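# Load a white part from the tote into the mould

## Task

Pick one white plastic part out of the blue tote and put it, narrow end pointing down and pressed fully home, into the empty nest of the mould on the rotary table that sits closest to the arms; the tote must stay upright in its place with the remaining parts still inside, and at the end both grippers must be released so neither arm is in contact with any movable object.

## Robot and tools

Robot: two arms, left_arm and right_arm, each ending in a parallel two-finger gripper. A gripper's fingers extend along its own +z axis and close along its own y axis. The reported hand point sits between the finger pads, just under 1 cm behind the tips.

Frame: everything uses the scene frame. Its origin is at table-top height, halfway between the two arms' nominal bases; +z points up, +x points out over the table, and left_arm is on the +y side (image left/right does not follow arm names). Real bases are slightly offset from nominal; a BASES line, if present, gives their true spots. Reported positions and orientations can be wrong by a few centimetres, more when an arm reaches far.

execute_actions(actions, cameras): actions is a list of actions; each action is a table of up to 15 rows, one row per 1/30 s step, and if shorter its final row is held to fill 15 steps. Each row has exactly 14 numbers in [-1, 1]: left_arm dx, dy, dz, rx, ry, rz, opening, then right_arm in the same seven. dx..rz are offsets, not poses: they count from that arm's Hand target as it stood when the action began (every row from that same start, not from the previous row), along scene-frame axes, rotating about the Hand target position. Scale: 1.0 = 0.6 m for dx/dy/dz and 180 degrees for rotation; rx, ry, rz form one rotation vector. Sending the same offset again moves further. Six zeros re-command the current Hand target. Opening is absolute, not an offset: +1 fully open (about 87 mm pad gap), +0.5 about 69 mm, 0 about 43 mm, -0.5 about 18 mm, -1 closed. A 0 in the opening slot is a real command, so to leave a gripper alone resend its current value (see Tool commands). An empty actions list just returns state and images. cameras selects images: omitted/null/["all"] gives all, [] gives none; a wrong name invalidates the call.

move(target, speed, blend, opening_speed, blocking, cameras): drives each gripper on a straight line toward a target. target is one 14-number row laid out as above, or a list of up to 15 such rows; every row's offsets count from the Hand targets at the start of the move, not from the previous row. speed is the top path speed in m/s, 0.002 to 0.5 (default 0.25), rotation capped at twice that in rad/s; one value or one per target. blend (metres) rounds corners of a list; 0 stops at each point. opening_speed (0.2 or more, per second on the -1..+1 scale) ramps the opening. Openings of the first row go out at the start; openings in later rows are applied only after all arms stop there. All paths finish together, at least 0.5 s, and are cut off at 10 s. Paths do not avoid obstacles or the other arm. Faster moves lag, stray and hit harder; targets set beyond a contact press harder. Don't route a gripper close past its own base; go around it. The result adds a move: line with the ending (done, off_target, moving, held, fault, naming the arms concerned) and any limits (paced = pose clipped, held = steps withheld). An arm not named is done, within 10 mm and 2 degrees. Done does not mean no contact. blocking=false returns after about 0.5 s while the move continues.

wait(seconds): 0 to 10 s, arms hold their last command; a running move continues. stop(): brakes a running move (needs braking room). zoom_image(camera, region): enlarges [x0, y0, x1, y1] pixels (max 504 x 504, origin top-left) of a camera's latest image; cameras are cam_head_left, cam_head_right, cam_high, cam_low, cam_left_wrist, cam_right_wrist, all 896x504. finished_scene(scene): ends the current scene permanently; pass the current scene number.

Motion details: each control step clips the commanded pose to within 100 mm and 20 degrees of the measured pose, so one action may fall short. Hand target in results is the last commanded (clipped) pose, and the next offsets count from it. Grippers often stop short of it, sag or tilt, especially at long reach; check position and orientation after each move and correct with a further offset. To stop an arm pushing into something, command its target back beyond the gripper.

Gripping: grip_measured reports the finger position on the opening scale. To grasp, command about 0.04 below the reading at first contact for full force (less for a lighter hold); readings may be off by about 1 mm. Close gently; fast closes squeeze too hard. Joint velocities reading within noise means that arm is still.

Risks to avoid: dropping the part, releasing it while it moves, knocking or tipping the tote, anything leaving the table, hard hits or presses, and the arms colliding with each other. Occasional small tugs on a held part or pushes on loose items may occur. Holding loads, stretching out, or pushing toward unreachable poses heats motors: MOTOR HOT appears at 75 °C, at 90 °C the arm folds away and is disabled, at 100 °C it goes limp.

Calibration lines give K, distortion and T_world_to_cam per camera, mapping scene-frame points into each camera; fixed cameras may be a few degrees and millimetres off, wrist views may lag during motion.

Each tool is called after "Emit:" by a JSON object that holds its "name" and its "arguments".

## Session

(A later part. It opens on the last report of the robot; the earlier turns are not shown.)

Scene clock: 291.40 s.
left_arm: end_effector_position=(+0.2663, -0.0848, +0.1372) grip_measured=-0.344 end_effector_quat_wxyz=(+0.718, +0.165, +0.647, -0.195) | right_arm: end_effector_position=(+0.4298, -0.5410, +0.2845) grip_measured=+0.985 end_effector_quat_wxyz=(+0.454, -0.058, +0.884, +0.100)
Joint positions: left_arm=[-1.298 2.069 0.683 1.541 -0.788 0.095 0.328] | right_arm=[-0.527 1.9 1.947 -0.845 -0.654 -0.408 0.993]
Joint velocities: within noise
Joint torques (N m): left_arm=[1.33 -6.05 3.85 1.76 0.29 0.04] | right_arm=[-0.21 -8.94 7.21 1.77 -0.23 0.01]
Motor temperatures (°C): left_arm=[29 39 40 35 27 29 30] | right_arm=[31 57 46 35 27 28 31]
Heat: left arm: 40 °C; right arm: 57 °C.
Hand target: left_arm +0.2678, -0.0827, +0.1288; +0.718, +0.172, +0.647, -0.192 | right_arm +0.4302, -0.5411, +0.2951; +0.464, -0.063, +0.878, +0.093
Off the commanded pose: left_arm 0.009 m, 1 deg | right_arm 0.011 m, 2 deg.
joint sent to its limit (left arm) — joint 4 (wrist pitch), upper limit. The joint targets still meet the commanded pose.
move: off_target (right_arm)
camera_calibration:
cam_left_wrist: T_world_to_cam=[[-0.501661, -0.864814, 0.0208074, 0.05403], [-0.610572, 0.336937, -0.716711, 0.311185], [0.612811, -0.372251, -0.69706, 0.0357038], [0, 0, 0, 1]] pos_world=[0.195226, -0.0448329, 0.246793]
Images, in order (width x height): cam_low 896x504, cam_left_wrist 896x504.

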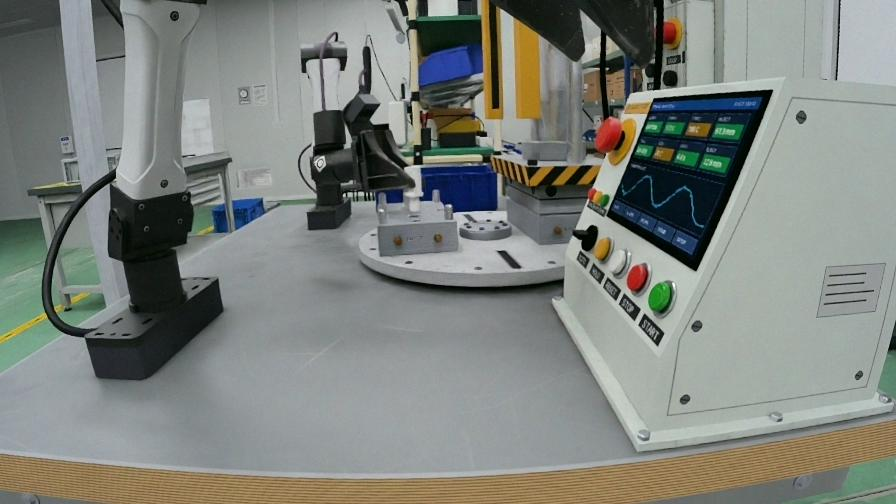

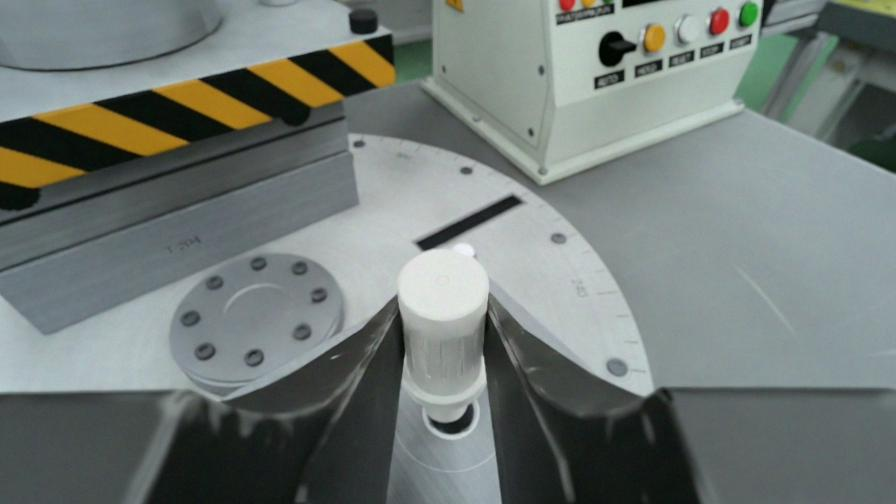

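Emit:
{"name": "move", "arguments": {"target": [-0.002,-0.0042,-0.008,0,0,0,-0.7,0,0,0,0,0,0,1], "speed": 0.04, "cameras": ["cam_low","cam_left_wrist"]}}

Emit:
{"name": "zoom_image", "arguments": {"camera": "cam_low", "region": [360, 130, 480, 250]}}

Emit:
{"name": "zoom_image", "arguments": {"camera": "cam_left_wrist", "region": [370, 350, 520, 500]}}

Scene clock: 316.20 s.
left_arm: end_effector_position=(+0.2662, -0.0847, +0.1301) grip_measured=-0.344 end_effector_quat_wxyz=(+0.716, +0.170, +0.650, -0.191) | right_arm: end_effector_position=(+0.4298, -0.5410, +0.2845) grip_measured=+0.985 end_effector_quat_wxyz=(+0.454, -0.058, +0.884, +0.100)
Joint positions: left_arm=[-1.298 2.087 0.683 1.544 -0.788 0.095 0.328] | right_arm=[-0.527 1.9 1.947 -0.845 -0.654 -0.408 0.993]
Joint velocities: within noise
Joint torques (N m): left_arm=[0.9 -6.09 4.71 1.72 0.21 -0.01] | right_arm=[-0.38 -9.06 7.32 1.76 -0.22 0.01]
Motor temperatures (°C): left_arm=[29 39 39 36 27 29 30] | right_arm=[30 57 46 36 27 28 31]
Heat: left arm: 39 °C; right arm: 57 °C.
Hand target: left_arm +0.2666, -0.0852, +0.1239; +0.718, +0.172, +0.647, -0.192 | right_arm +0.4302, -0.5411, +0.2951; +0.464, -0.063, +0.878, +0.093
Off the commanded pose: left_arm 0.006 m, 0 deg | right_arm 0.011 m, 2 deg.
joint sent to its limit (left arm) — joint 4 (wrist pitch), upper limit. The joint targets still meet the commanded pose.
move: off_target (right_arm)
camera_calibration:
cam_left_wrist: T_world_to_cam=[[-0.501928, -0.864852, 0.00999158, 0.0557197], [-0.61321, 0.34769, -0.709285, 0.306676], [0.609952, -0.362137, -0.704851, 0.0335068], [0, 0, 0, 1]] pos_world=[0.195586, -0.0463048, 0.240581]
Images, in order (width x height): cam_low 896x504, cam_left_wrist 896x504.

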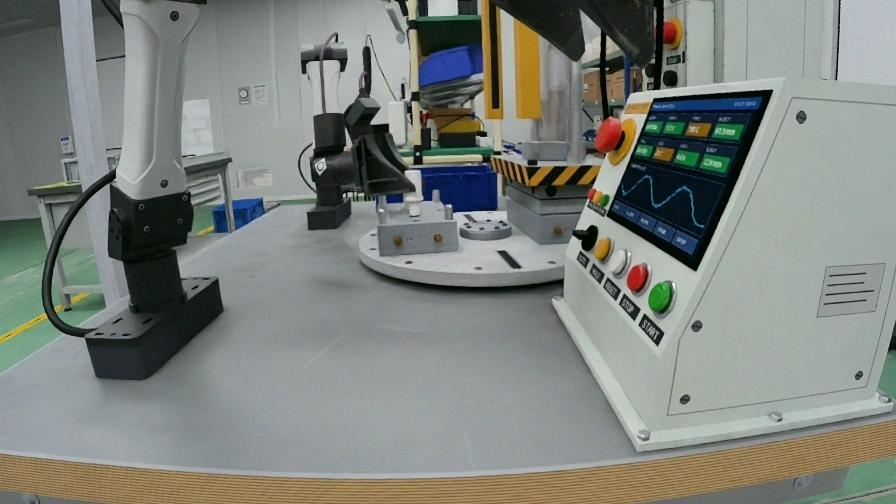

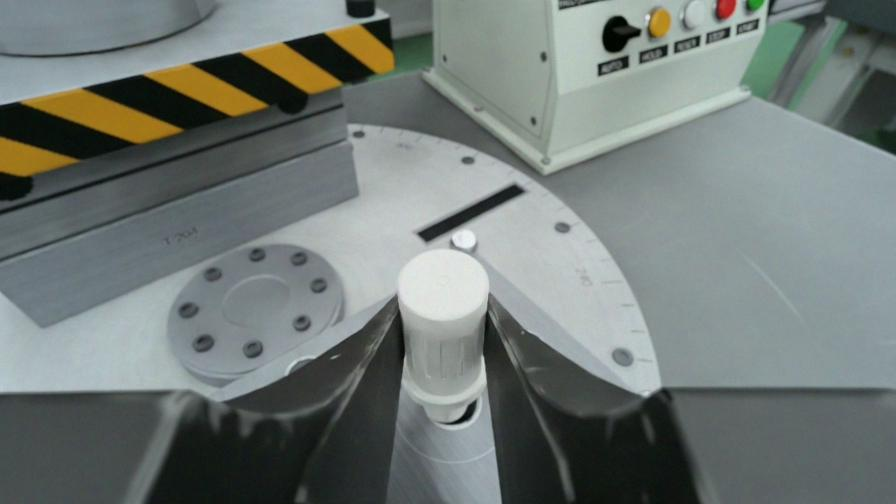

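Scaled by 4.200 from the camera's 896x504 image, which has a finer 1280x720 frame.

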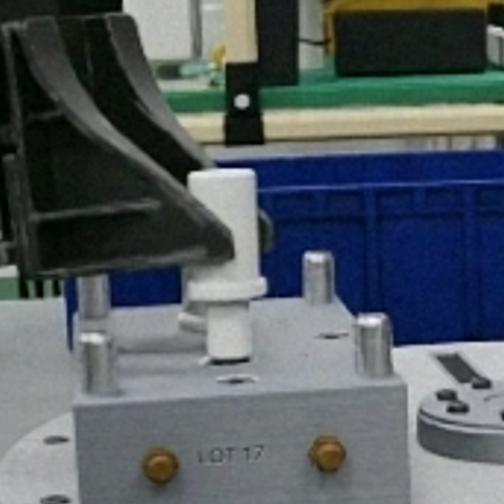

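Scaled by 3.360 from the camera's 896x504 image, which has a finer 1280x720 frame.

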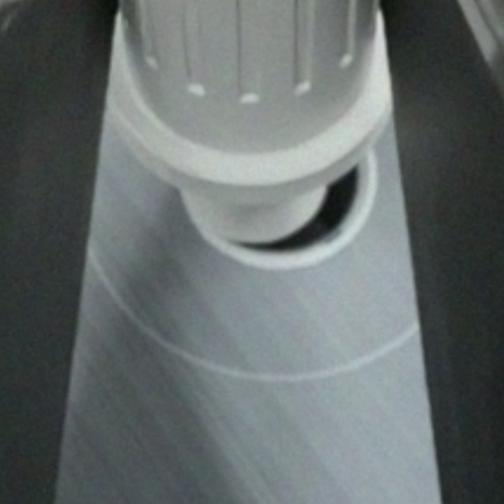

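Emit:
{"name": "move", "arguments": {"target": [-0.005,-0.0075,0.005,0,0,0,-0.7,0,0,0,0,0,0,1], "speed": 0.04, "cameras": ["cam_left_wrist"]}}

Emit:
{"name": "zoom_image", "arguments": {"camera": "cam_left_wrist", "region": [370, 350, 520, 500]}}

Scene clock: 326.50 s.
left_arm: end_effector_position=(+0.2662, -0.0847, +0.1301) grip_measured=-0.344 end_effector_quat_wxyz=(+0.716, +0.170, +0.650, -0.191) | right_arm: end_effector_position=(+0.4298, -0.5410, +0.2845) grip_measured=+0.985 end_effector_quat_wxyz=(+0.454, -0.058, +0.884, +0.100)
Joint positions: left_arm=[-1.298 2.087 0.683 1.544 -0.788 0.095 0.328] | right_arm=[-0.527 1.9 1.947 -0.845 -0.654 -0.408 0.993]
Joint velocities: within noise
Joint torques (N m): left_arm=[-0.13 -5.86 6.13 1.73 0.11 0.08] | right_arm=[-0.32 -8.98 7.32 1.72 -0.22 -0.01]
Motor temperatures (°C): left_arm=[29 39 39 36 27 29 30] | right_arm=[30 57 46 36 27 28 31]
Heat: left arm: 39 °C; right arm: 57 °C.
Hand target: left_arm +0.2636, -0.0897, +0.1269; +0.718, +0.172, +0.647, -0.192 | right_arm +0.4302, -0.5411, +0.2951; +0.464, -0.063, +0.878, +0.093
Off the commanded pose: left_arm 0.006 m, 0 deg | right_arm 0.011 m, 2 deg.
joint sent to its limit (left arm) — joint 4 (wrist pitch), upper limit. The joint targets still meet the commanded pose.
move: off_target (right_arm)
camera_calibration:
cam_left_wrist: T_world_to_cam=[[-0.501928, -0.864852, 0.00999158, 0.0557197], [-0.61321, 0.34769, -0.709285, 0.306676], [0.609952, -0.362137, -0.704851, 0.0335068], [0, 0, 0, 1]] pos_world=[0.195586, -0.0463048, 0.240581]
Images, in order (width x height): cam_left_wrist 896x504.

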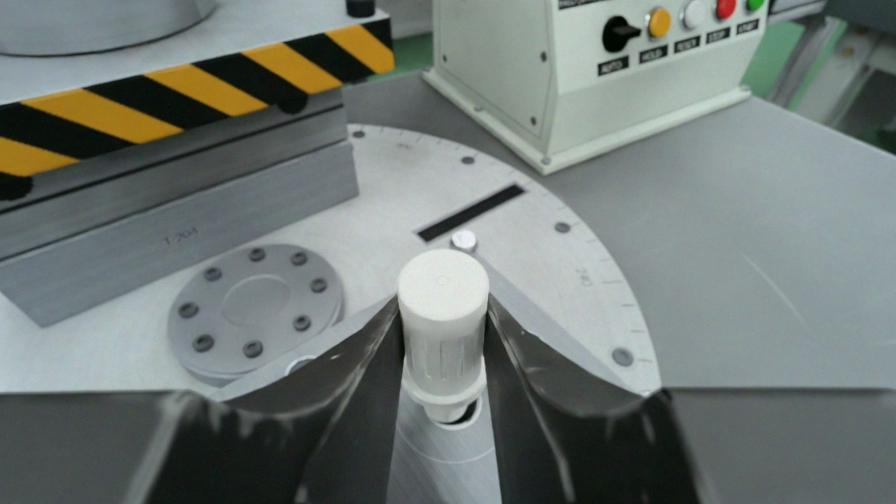

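Scaled by 3.360 from the camera's 896x504 image, which has a finer 1280x720 frame.

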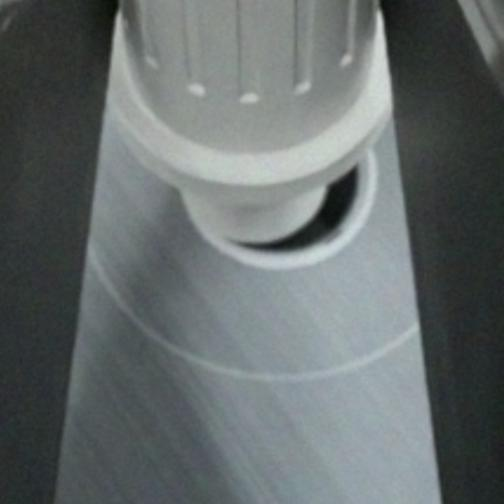

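Emit:
{"name": "move", "arguments": {"target": [[-0.003,-0.012,0.035,0,0,0,-0.7,0,0,0,0,0,0,1],[0.0,0.0025,0.015,0,0,0,-0.7,0,0,0,0,0,0,1]], "speed": 0.08, "cameras": ["cam_left_wrist"]}}

Emit:
{"name": "zoom_image", "arguments": {"camera": "cam_left_wrist", "region": [370, 350, 520, 500]}}

Scene clock: 333.10 s.
left_arm: end_effector_position=(+0.2626, -0.0924, +0.1329) grip_measured=-0.344 end_effector_quat_wxyz=(+0.715, +0.176, +0.649, -0.193) | right_arm: end_effector_position=(+0.4298, -0.5410, +0.2845) grip_measured=+0.985 end_effector_quat_wxyz=(+0.454, -0.058, +0.884, +0.100)
Joint positions: left_arm=[-1.31 2.083 0.705 1.515 -0.79 0.099 0.328] | right_arm=[-0.527 1.9 1.947 -0.845 -0.654 -0.408 0.993]
Joint velocities: within noise
Joint torques (N m): left_arm=[0.96 -8.49 3.52 1.76 0.12 0.08] | right_arm=[-0.21 -9.01 7.31 1.73 -0.23 0.01]
Motor temperatures (°C): left_arm=[29 39 39 36 27 29 30] | right_arm=[30 57 46 36 27 28 31]
Heat: left arm: 39 °C; right arm: 57 °C.
Hand target: left_arm +0.2635, -0.0882, +0.1360; +0.718, +0.172, +0.647, -0.192 | right_arm +0.4302, -0.5411, +0.2951; +0.464, -0.063, +0.878, +0.093
Off the commanded pose: left_arm 0.005 m, 1 deg | right_arm 0.011 m, 2 deg.
move: off_target (right_arm)
camera_calibration:
cam_left_wrist: T_world_to_cam=[[-0.511137, -0.859487, 0.00461602, 0.050897], [-0.608452, 0.358043, -0.708231, 0.308741], [0.607063, -0.364812, -0.705966, 0.0355565], [0, 0, 0, 1]] pos_world=[0.192284, -0.0538259, 0.243527]
Images, in order (width x height): cam_left_wrist 896x504.

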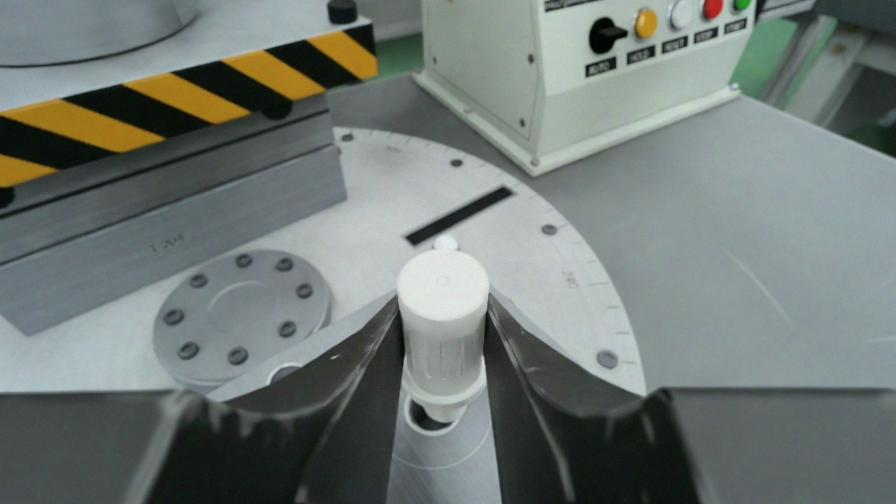

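Scaled by 3.360 from the camera's 896x504 image, which has a finer 1280x720 frame.

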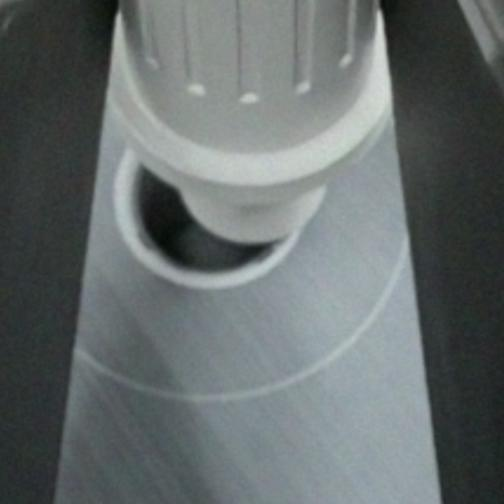

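Emit:
{"name": "move", "arguments": {"target": [0.005,0.0047,0,0,0,0,-0.7,0,0,0,0,0,0,1], "speed": 0.04, "cameras": ["cam_left_wrist"]}}

Emit:
{"name": "zoom_image", "arguments": {"camera": "cam_left_wrist", "region": [370, 350, 520, 500]}}

Scene clock: 345.57 s.
left_arm: end_effector_position=(+0.2637, -0.0885, +0.1298) grip_measured=-0.344 end_effector_quat_wxyz=(+0.714, +0.177, +0.651, -0.189) | right_arm: end_effector_position=(+0.4298, -0.5410, +0.2845) grip_measured=+0.985 end_effector_quat_wxyz=(+0.454, -0.058, +0.884, +0.100)
Joint positions: left_arm=[-1.306 2.083 0.693 1.518 -0.79 0.099 0.328] | right_arm=[-0.527 1.9 1.947 -0.845 -0.654 -0.408 0.993]
Joint velocities: within noise
Joint torques (N m): left_arm=[1.46 -8.73 3.82 1.76 0.23 0.05] | right_arm=[-0.24 -8.99 7.32 1.73 -0.22 0]
Motor temperatures (°C): left_arm=[29 40 39 37 27 29 30] | right_arm=[30 58 46 36 27 28 31]
Heat: left arm: 40 °C; right arm: 58 °C.
Hand target: left_arm +0.2665, -0.0854, +0.1359; +0.718, +0.172, +0.647, -0.192 | right_arm +0.4302, -0.5411, +0.2951; +0.464, -0.063, +0.878, +0.093
Off the commanded pose: left_arm 0.007 m, 1 deg | right_arm 0.011 m, 2 deg.
move: off_target (right_arm)
camera_calibration:
cam_left_wrist: T_world_to_cam=[[-0.507194, -0.86183, -0.00186232, 0.0544609], [-0.611701, 0.361512, -0.703656, 0.306402], [0.607104, -0.355751, -0.710539, 0.0355033], [0, 0, 0, 1]] pos_world=[0.193495, -0.0512017, 0.24093]
Images, in order (width x height): cam_left_wrist 896x504.

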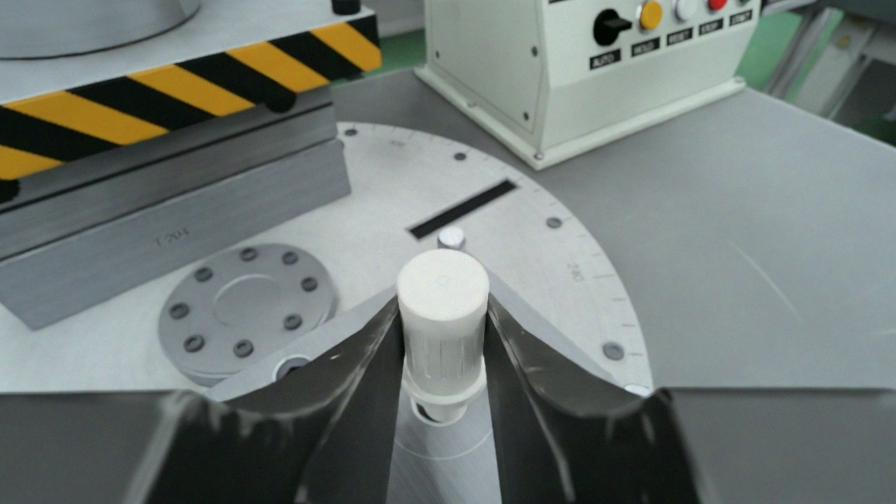

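Scaled by 3.360 from the camera's 896x504 image, which has a finer 1280x720 frame.

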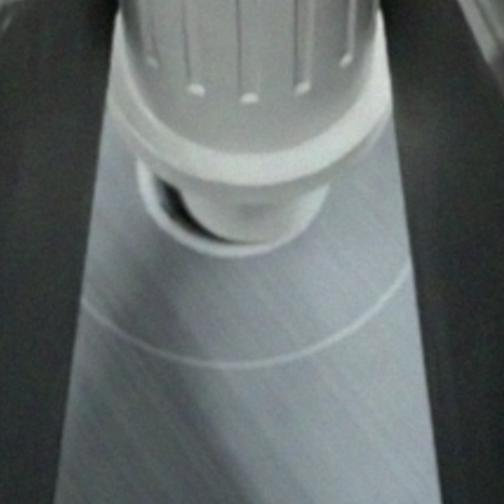

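Emit:
{"name": "move", "arguments": {"target": [0.0015,0.004,0,0,0,0,-0.7,0,0,0,0,0,0,1], "speed": 0.04, "cameras": ["cam_left_wrist"]}}

Emit:
{"name": "zoom_image", "arguments": {"camera": "cam_left_wrist", "region": [370, 350, 520, 500]}}

Scene clock: 358.30 s.
left_arm: end_effector_position=(+0.2658, -0.0852, +0.1290) grip_measured=-0.344 end_effector_quat_wxyz=(+0.714, +0.176, +0.651, -0.187) | right_arm: end_effector_position=(+0.4298, -0.5410, +0.2845) grip_measured=+0.985 end_effector_quat_wxyz=(+0.454, -0.058, +0.884, +0.100)
Joint positions: left_arm=[-1.299 2.083 0.685 1.526 -0.788 0.099 0.328] | right_arm=[-0.527 1.9 1.947 -0.845 -0.654 -0.408 0.993]
Joint velocities: within noise
Joint torques (N m): left_arm=[1.35 -9.03 3.66 1.7 0.28 0.04] | right_arm=[-0.31 -8.96 7.36 1.73 -0.22 -0.01]
Motor temperatures (°C): left_arm=[29 41 39 37 27 29 30] | right_arm=[30 58 46 36 27 28 31]
Heat: left arm: 41 °C; right arm: 58 °C.
Hand target: left_arm +0.2675, -0.0830, +0.1359; +0.718, +0.172, +0.647, -0.192 | right_arm +0.4302, -0.5411, +0.2951; +0.464, -0.063, +0.878, +0.093
Off the commanded pose: left_arm 0.007 m, 1 deg | right_arm 0.011 m, 2 deg.
move: off_target (right_arm)
camera_calibration:
cam_left_wrist: T_world_to_cam=[[-0.502576, -0.864531, -0.0019658, 0.0568318], [-0.613527, 0.35826, -0.703729, 0.3061], [0.6091, -0.352471, -0.710466, 0.0345679], [0, 0, 0, 1]] pos_world=[0.195307, -0.0483463, 0.240082]
Images, in order (width x height): cam_left_wrist 896x504.

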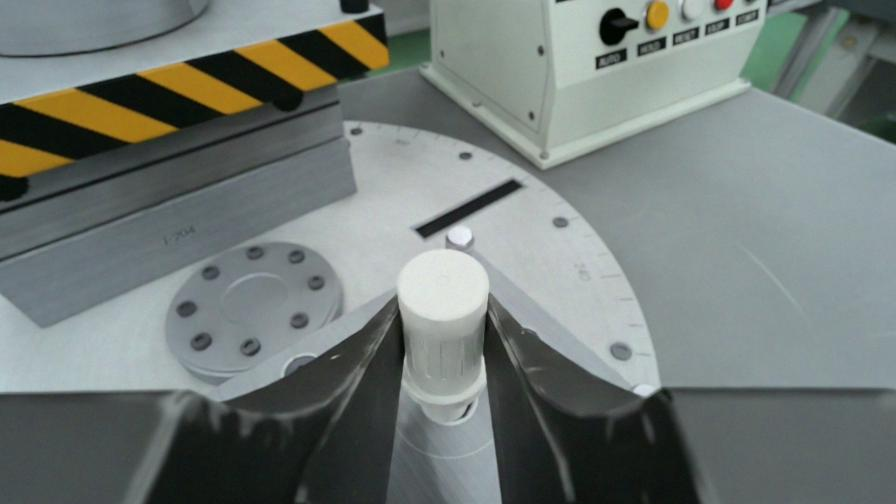

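Scaled by 3.360 from the camera's 896x504 image, which has a finer 1280x720 frame.

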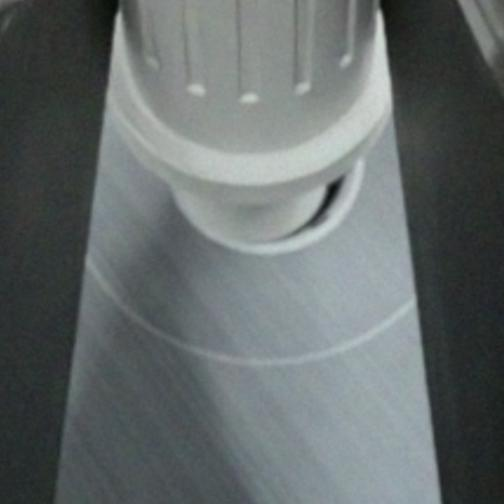

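Emit:
{"name": "move", "arguments": {"target": [-0.002,-0.0065,-0.025,0,0,0,-0.7,0,0,0,0,0,0,1], "speed": 0.04, "cameras": ["cam_left_wrist","cam_low"]}}

Emit:
{"name": "zoom_image", "arguments": {"camera": "cam_left_wrist", "region": [370, 350, 520, 500]}}

Emit:
{"name": "zoom_image", "arguments": {"camera": "cam_low", "region": [360, 130, 480, 250]}}

Scene clock: 367.00 s.
left_arm: end_effector_position=(+0.2658, -0.0854, +0.1286) grip_measured=-0.344 end_effector_quat_wxyz=(+0.716, +0.171, +0.649, -0.190) | right_arm: end_effector_position=(+0.4298, -0.5410, +0.2845) grip_measured=+0.985 end_effector_quat_wxyz=(+0.454, -0.058, +0.884, +0.100)
Joint positions: left_arm=[-1.299 2.096 0.685 1.552 -0.788 0.099 0.328] | right_arm=[-0.527 1.9 1.947 -0.845 -0.654 -0.408 0.993]
Joint velocities: within noise
Joint torques (N m): left_arm=[0.83 -5.93 5.11 1.66 0.2 -0.07] | right_arm=[-0.34 -8.99 7.24 1.75 -0.21 0]
Motor temperatures (°C): left_arm=[29 42 39 36 27 29 30] | right_arm=[30 58 46 36 27 28 31]
Heat: left arm: 42 °C; right arm: 58 °C.
Hand target: left_arm +0.2663, -0.0869, +0.1209; +0.718, +0.172, +0.647, -0.192 | right_arm +0.4302, -0.5411, +0.2951; +0.464, -0.063, +0.878, +0.093
Off the commanded pose: left_arm 0.008 m, 0 deg | right_arm 0.011 m, 2 deg.
joint sent to its limit (left arm) — joint 4 (wrist pitch), upper limit. The joint targets still meet the commanded pose.
move: off_target (right_arm)
camera_calibration:
cam_left_wrist: T_world_to_cam=[[-0.502615, -0.864479, 0.00731133, 0.0555252], [-0.611366, 0.349448, -0.710013, 0.305377], [0.611236, -0.361333, -0.704151, 0.0320666], [0, 0, 0, 1]] pos_world=[0.195005, -0.0471263, 0.238996]
Images, in order (width x height): cam_low 896x504, cam_left_wrist 896x504.

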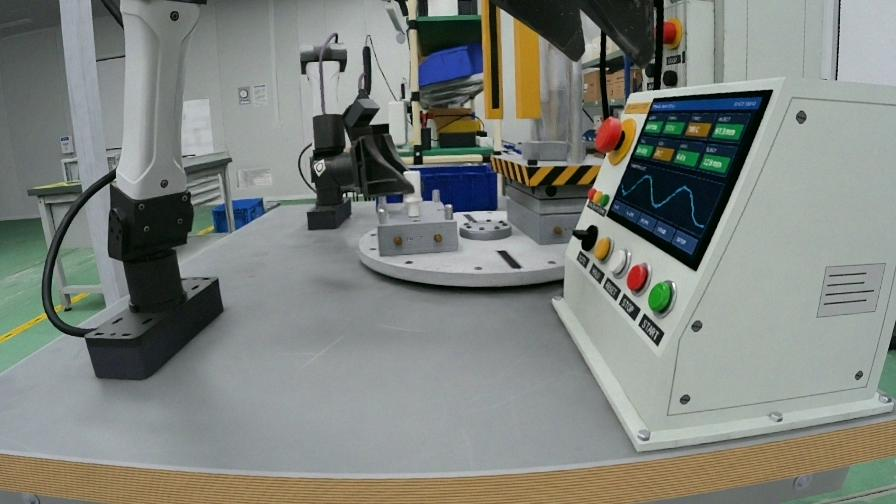

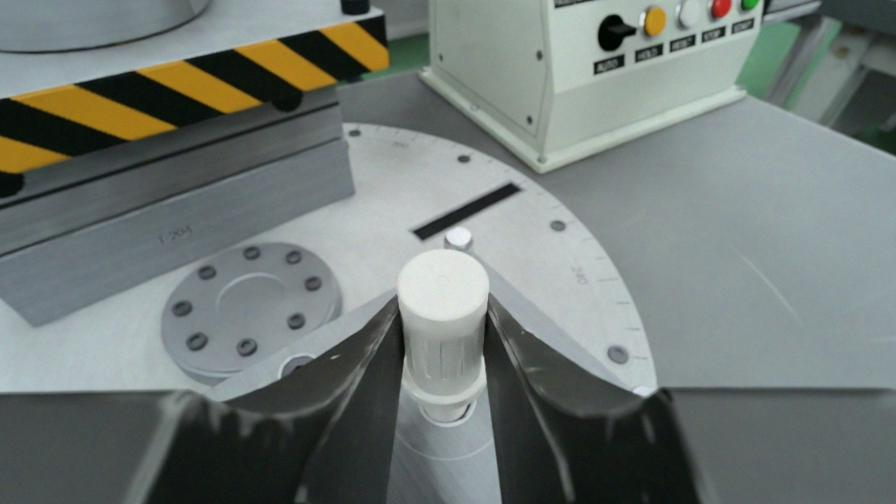

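Scaled by 3.360 from the camera's 896x504 image, which has a finer 1280x720 frame.

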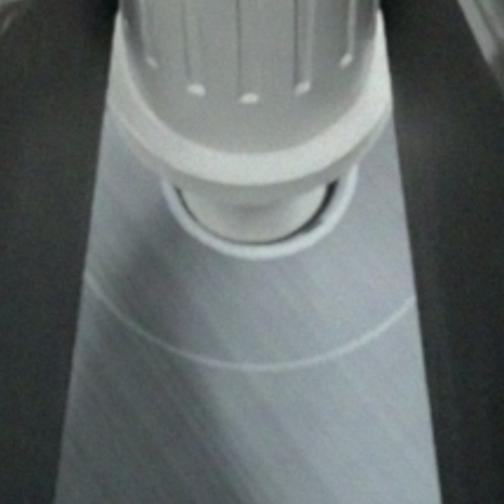

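Scaled by 4.200 from the camera's 896x504 image, which has a finer 1280x720 frame.

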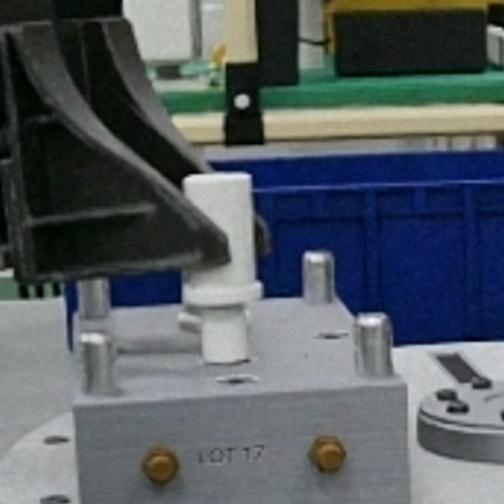

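Emit:
{"name": "move", "arguments": {"target": [0.005,-0.003,-0.005,0,0,0,-0.7,0,0,0,0,0,0,1], "speed": 0.03, "cameras": ["cam_left_wrist","cam_low"]}}

Emit:
{"name": "zoom_image", "arguments": {"camera": "cam_left_wrist", "region": [370, 350, 520, 500]}}

Emit:
{"name": "zoom_image", "arguments": {"camera": "cam_low", "region": [360, 130, 480, 250]}}

Scene clock: 395.97 s.
left_arm: end_effector_position=(+0.2654, -0.0870, +0.1245) grip_measured=-0.344 end_effector_quat_wxyz=(+0.715, +0.173, +0.649, -0.193) | right_arm: end_effector_position=(+0.4298, -0.5410, +0.2845) grip_measured=+0.985 end_effector_quat_wxyz=(+0.454, -0.058, +0.884, +0.100)
Joint positions: left_arm=[-1.299 2.112 0.688 1.56 -0.783 0.094 0.328] | right_arm=[-0.527 1.9 1.947 -0.845 -0.654 -0.408 0.993]
Joint velocities: within noise
Joint torques (N m): left_arm=[1.44 -6.09 5.83 1.55 0.21 -0.05] | right_arm=[-0.36 -8.99 7.3 1.73 -0.22 0.01]
Motor temperatures (°C): left_arm=[29 41 40 36 27 29 30] | right_arm=[30 58 46 36 27 28 31]
Heat: left arm: 41 °C; right arm: 58 °C.
Hand target: left_arm +0.2693, -0.0887, +0.1180; +0.718, +0.172, +0.647, -0.192 | right_arm +0.4302, -0.5411, +0.2951; +0.464, -0.063, +0.878, +0.093
Off the commanded pose: left_arm 0.008 m, 1 deg | right_arm 0.011 m, 2 deg.
joint read past its limit (left arm) — joint 4 (wrist pitch), upper limit.
joint sent to its limit (left arm) — joint 4 (wrist pitch), upper limit. The joint targets still meet the commanded pose.
move: off_target (right_arm)
camera_calibration:
cam_left_wrist: T_world_to_cam=[[-0.507872, -0.861392, 0.00834874, 0.0555017], [-0.611046, 0.353404, -0.708328, 0.302775], [0.607198, -0.364841, -0.705834, 0.0298236], [0, 0, 0, 1]] pos_world=[0.195088, -0.0483122, 0.235051]
Images, in order (width x height): cam_low 896x504, cam_left_wrist 896x504.

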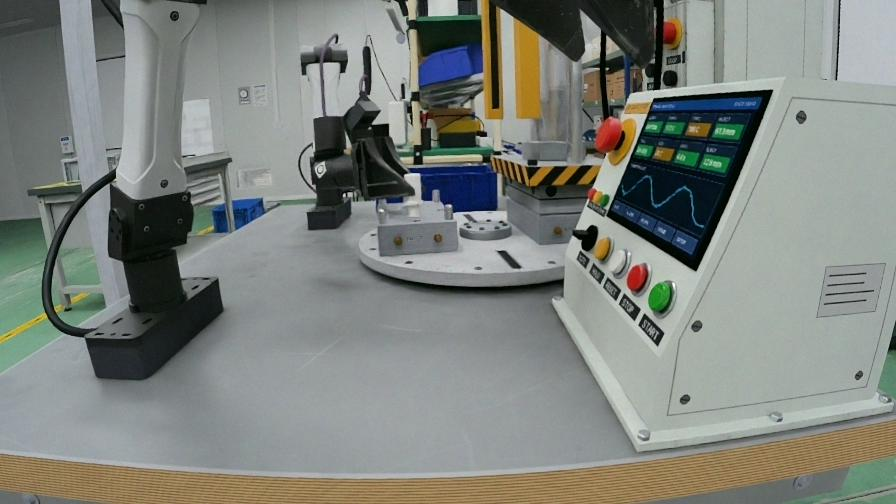

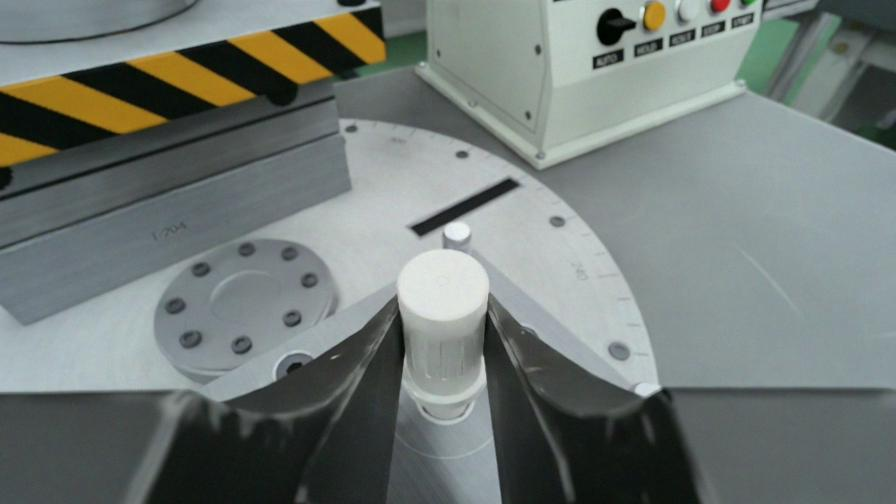

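Scaled by 3.360 from the camera's 896x504 image, which has a finer 1280x720 frame.

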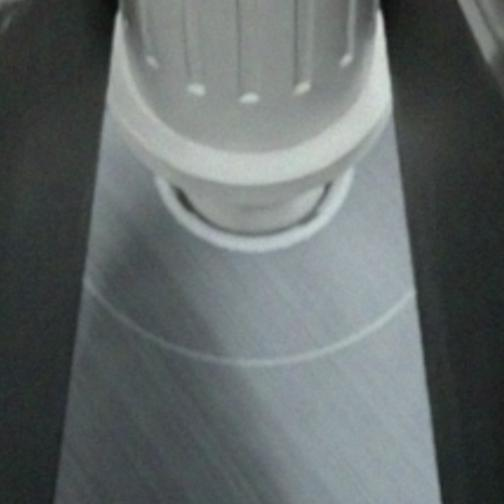

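Scaled by 4.200 from the camera's 896x504 image, which has a finer 1280x720 frame.

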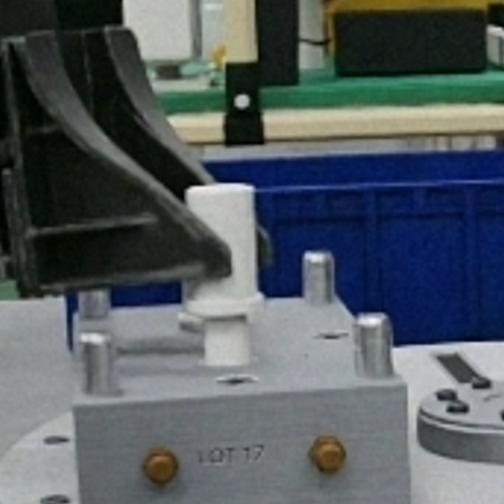

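Emit:
{"name": "move", "arguments": {"target": [[0,0,0,0,0,0,-0.365,0,0,0,0,0,0,1],[0,0,-0.005,0.042,0.072,0,-0.365,0,0,0,0,0,0,1]], "speed": 0.08, "cameras": ["cam_left_wrist","cam_low"]}}

Emit:
{"name": "zoom_image", "arguments": {"camera": "cam_left_wrist", "region": [370, 350, 520, 500]}}

Emit:
{"name": "zoom_image", "arguments": {"camera": "cam_low", "region": [360, 130, 480, 250]}}

Scene clock: 409.30 s.
left_arm: end_effector_position=(+0.2676, -0.0887, +0.1119) grip_measured=-0.344 end_effector_quat_wxyz=(+0.634, +0.195, +0.729, -0.168) | right_arm: end_effector_position=(+0.4298, -0.5410, +0.2845) grip_measured=+0.985 end_effector_quat_wxyz=(+0.454, -0.058, +0.884, +0.100)
Joint positions: left_arm=[-1.274 1.925 0.755 0.978 -0.757 -0.13 0.328] | right_arm=[-0.527 1.9 1.947 -0.845 -0.654 -0.408 0.993]
Joint velocities: within noise
Joint torques (N m): left_arm=[1.35 -9.32 7.1 1.17 0.13 -0.12] | right_arm=[-0.36 -9.06 7.27 1.75 -0.22 -0.03]
Motor temperatures (°C): left_arm=[29 41 39 36 27 29 30] | right_arm=[30 58 46 36 27 28 31]
Heat: left arm: 41 °C; right arm: 58 °C.
Hand target: left_arm +0.2692, -0.0887, +0.1148; +0.627, +0.197, +0.735, -0.167 | right_arm +0.4302, -0.5411, +0.2951; +0.464, -0.063, +0.878, +0.093
Off the commanded pose: left_arm 0.004 m, 1 deg | right_arm 0.011 m, 2 deg.
move: off_target (right_arm)
camera_calibration:
cam_left_wrist: T_world_to_cam=[[-0.50265, -0.864474, 0.00521554, 0.0539177], [-0.737742, 0.425801, -0.52386, 0.315508], [0.450643, -0.267166, -0.851788, 0.0858508], [0, 0, 0, 1]] pos_world=[0.221178, -0.0647969, 0.238128]
Images, in order (width x height): cam_low 896x504, cam_left_wrist 896x504.

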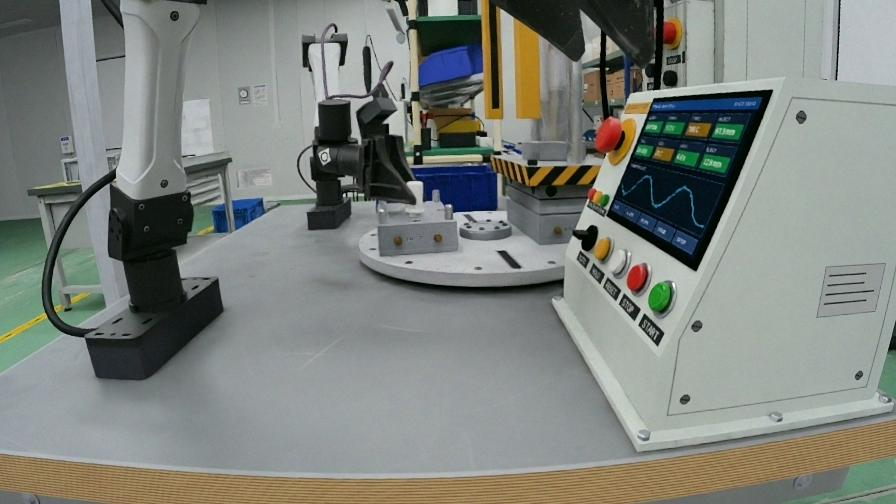

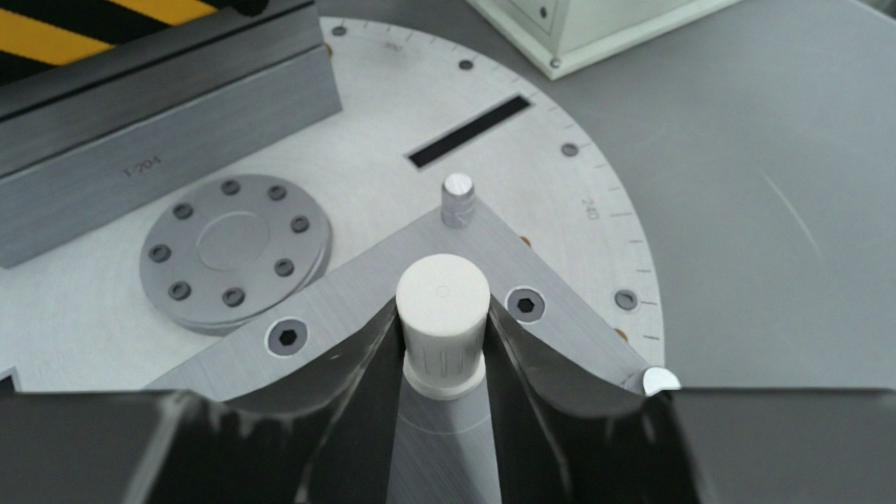

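Scaled by 3.360 from the camera's 896x504 image, which has a finer 1280x720 frame.

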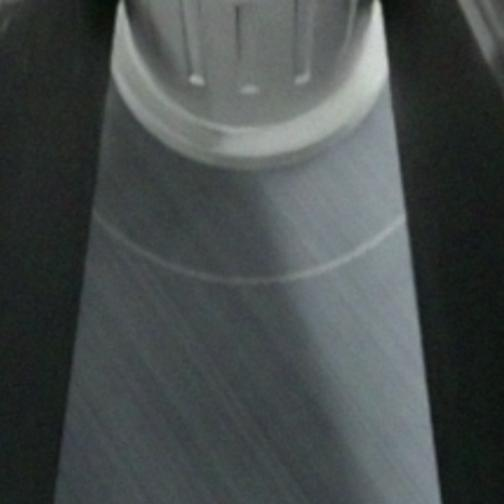

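Scaled by 4.200 from the camera's 896x504 image, which has a finer 1280x720 frame.

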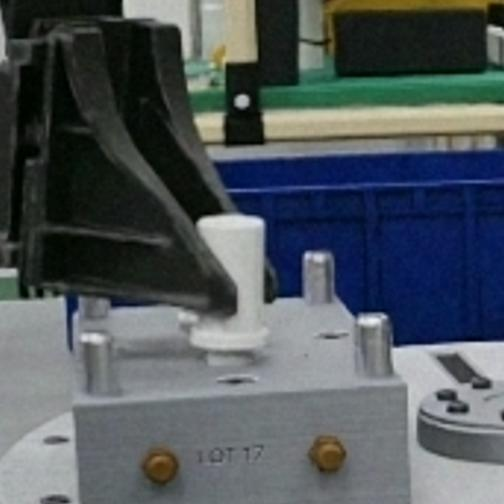

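Emit:
{"name": "move", "arguments": {"target": [0,0,-0.026,0,0,0,-0.38,0,0,0,0,0,0,1], "speed": 0.04, "cameras": ["cam_left_wrist","cam_low"]}}

Emit:
{"name": "zoom_image", "arguments": {"camera": "cam_left_wrist", "region": [370, 250, 520, 450]}}

Emit:
{"name": "zoom_image", "arguments": {"camera": "cam_low", "region": [360, 130, 480, 250]}}

Scene clock: 418.50 s.
left_arm: end_effector_position=(+0.2679, -0.0891, +0.1123) grip_measured=-0.344 end_effector_quat_wxyz=(+0.636, +0.193, +0.728, -0.169) | right_arm: end_effector_position=(+0.4298, -0.5410, +0.2845) grip_measured=+0.985 end_effector_quat_wxyz=(+0.454, -0.058, +0.884, +0.100)
Joint positions: left_arm=[-1.274 1.928 0.755 0.986 -0.758 -0.131 0.328] | right_arm=[-0.527 1.9 1.947 -0.845 -0.654 -0.408 0.993]
Joint velocities: within noise
Joint torques (N m): left_arm=[1.33 -5.53 5.89 1.7 0.15 -0.13] | right_arm=[-0.27 -8.94 7.38 1.73 -0.22 0.03]
Motor temperatures (°C): left_arm=[29 41 39 36 27 29 30] | right_arm=[30 59 46 36 27 28 31]
Heat: left arm: 41 °C; right arm: 59 °C.
Hand target: left_arm +0.2692, -0.0888, +0.0994; +0.628, +0.197, +0.735, -0.167 | right_arm +0.4302, -0.5411, +0.2951; +0.464, -0.063, +0.878, +0.093
Off the commanded pose: left_arm 0.013 m, 1 deg | right_arm 0.011 m, 2 deg.
move: off_target (left_arm, right_arm)
camera_calibration:
cam_left_wrist: T_world_to_cam=[[-0.501644, -0.865026, 0.00911619, 0.0529145], [-0.737442, 0.422099, -0.527268, 0.316117], [0.452252, -0.271223, -0.84965, 0.084977], [0, 0, 0, 1]] pos_world=[0.221231, -0.0646124, 0.238397]
Images, in order (width x height): cam_low 896x504, cam_left_wrist 896x504.

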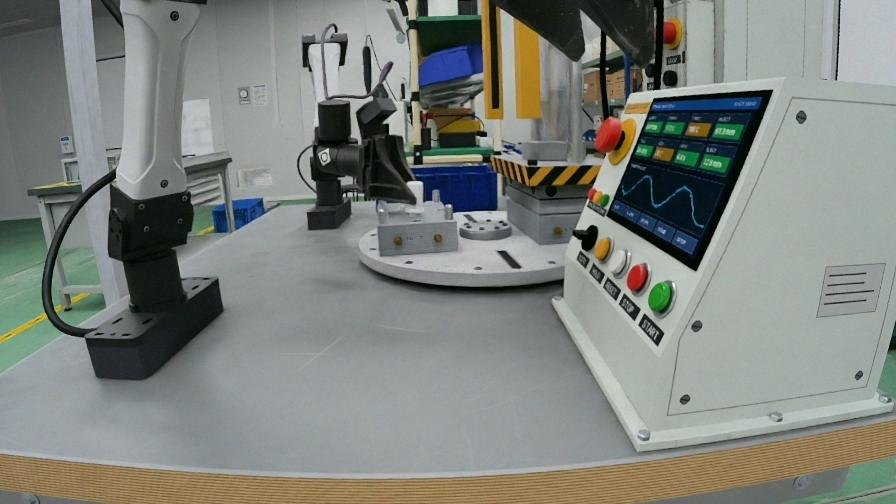

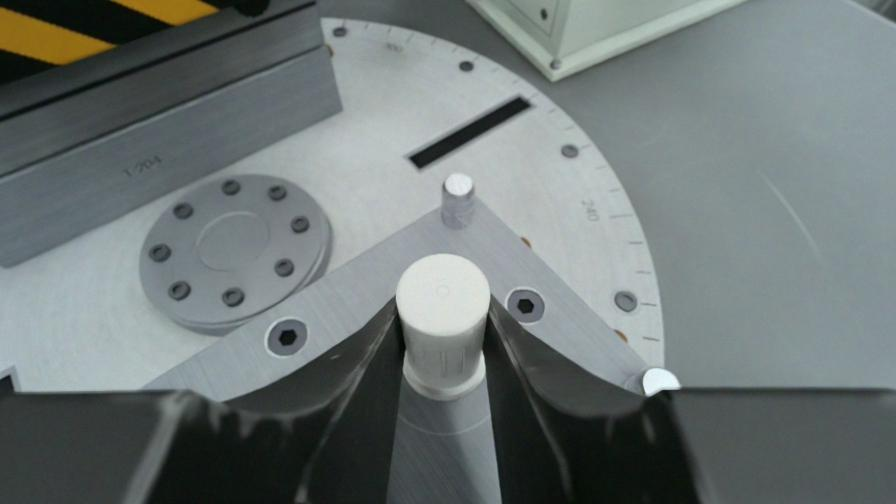

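Scaled by 2.520 from the camera's 896x504 image, which has a finer 1280x720 frame.

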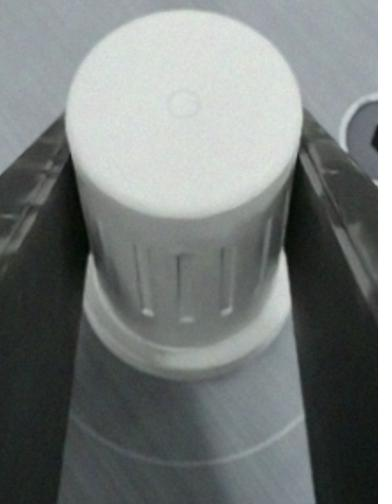

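Scaled by 4.200 from the camera's 896x504 image, which has a finer 1280x720 frame.

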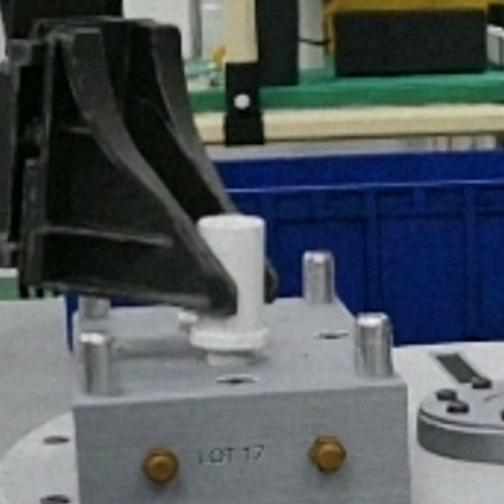

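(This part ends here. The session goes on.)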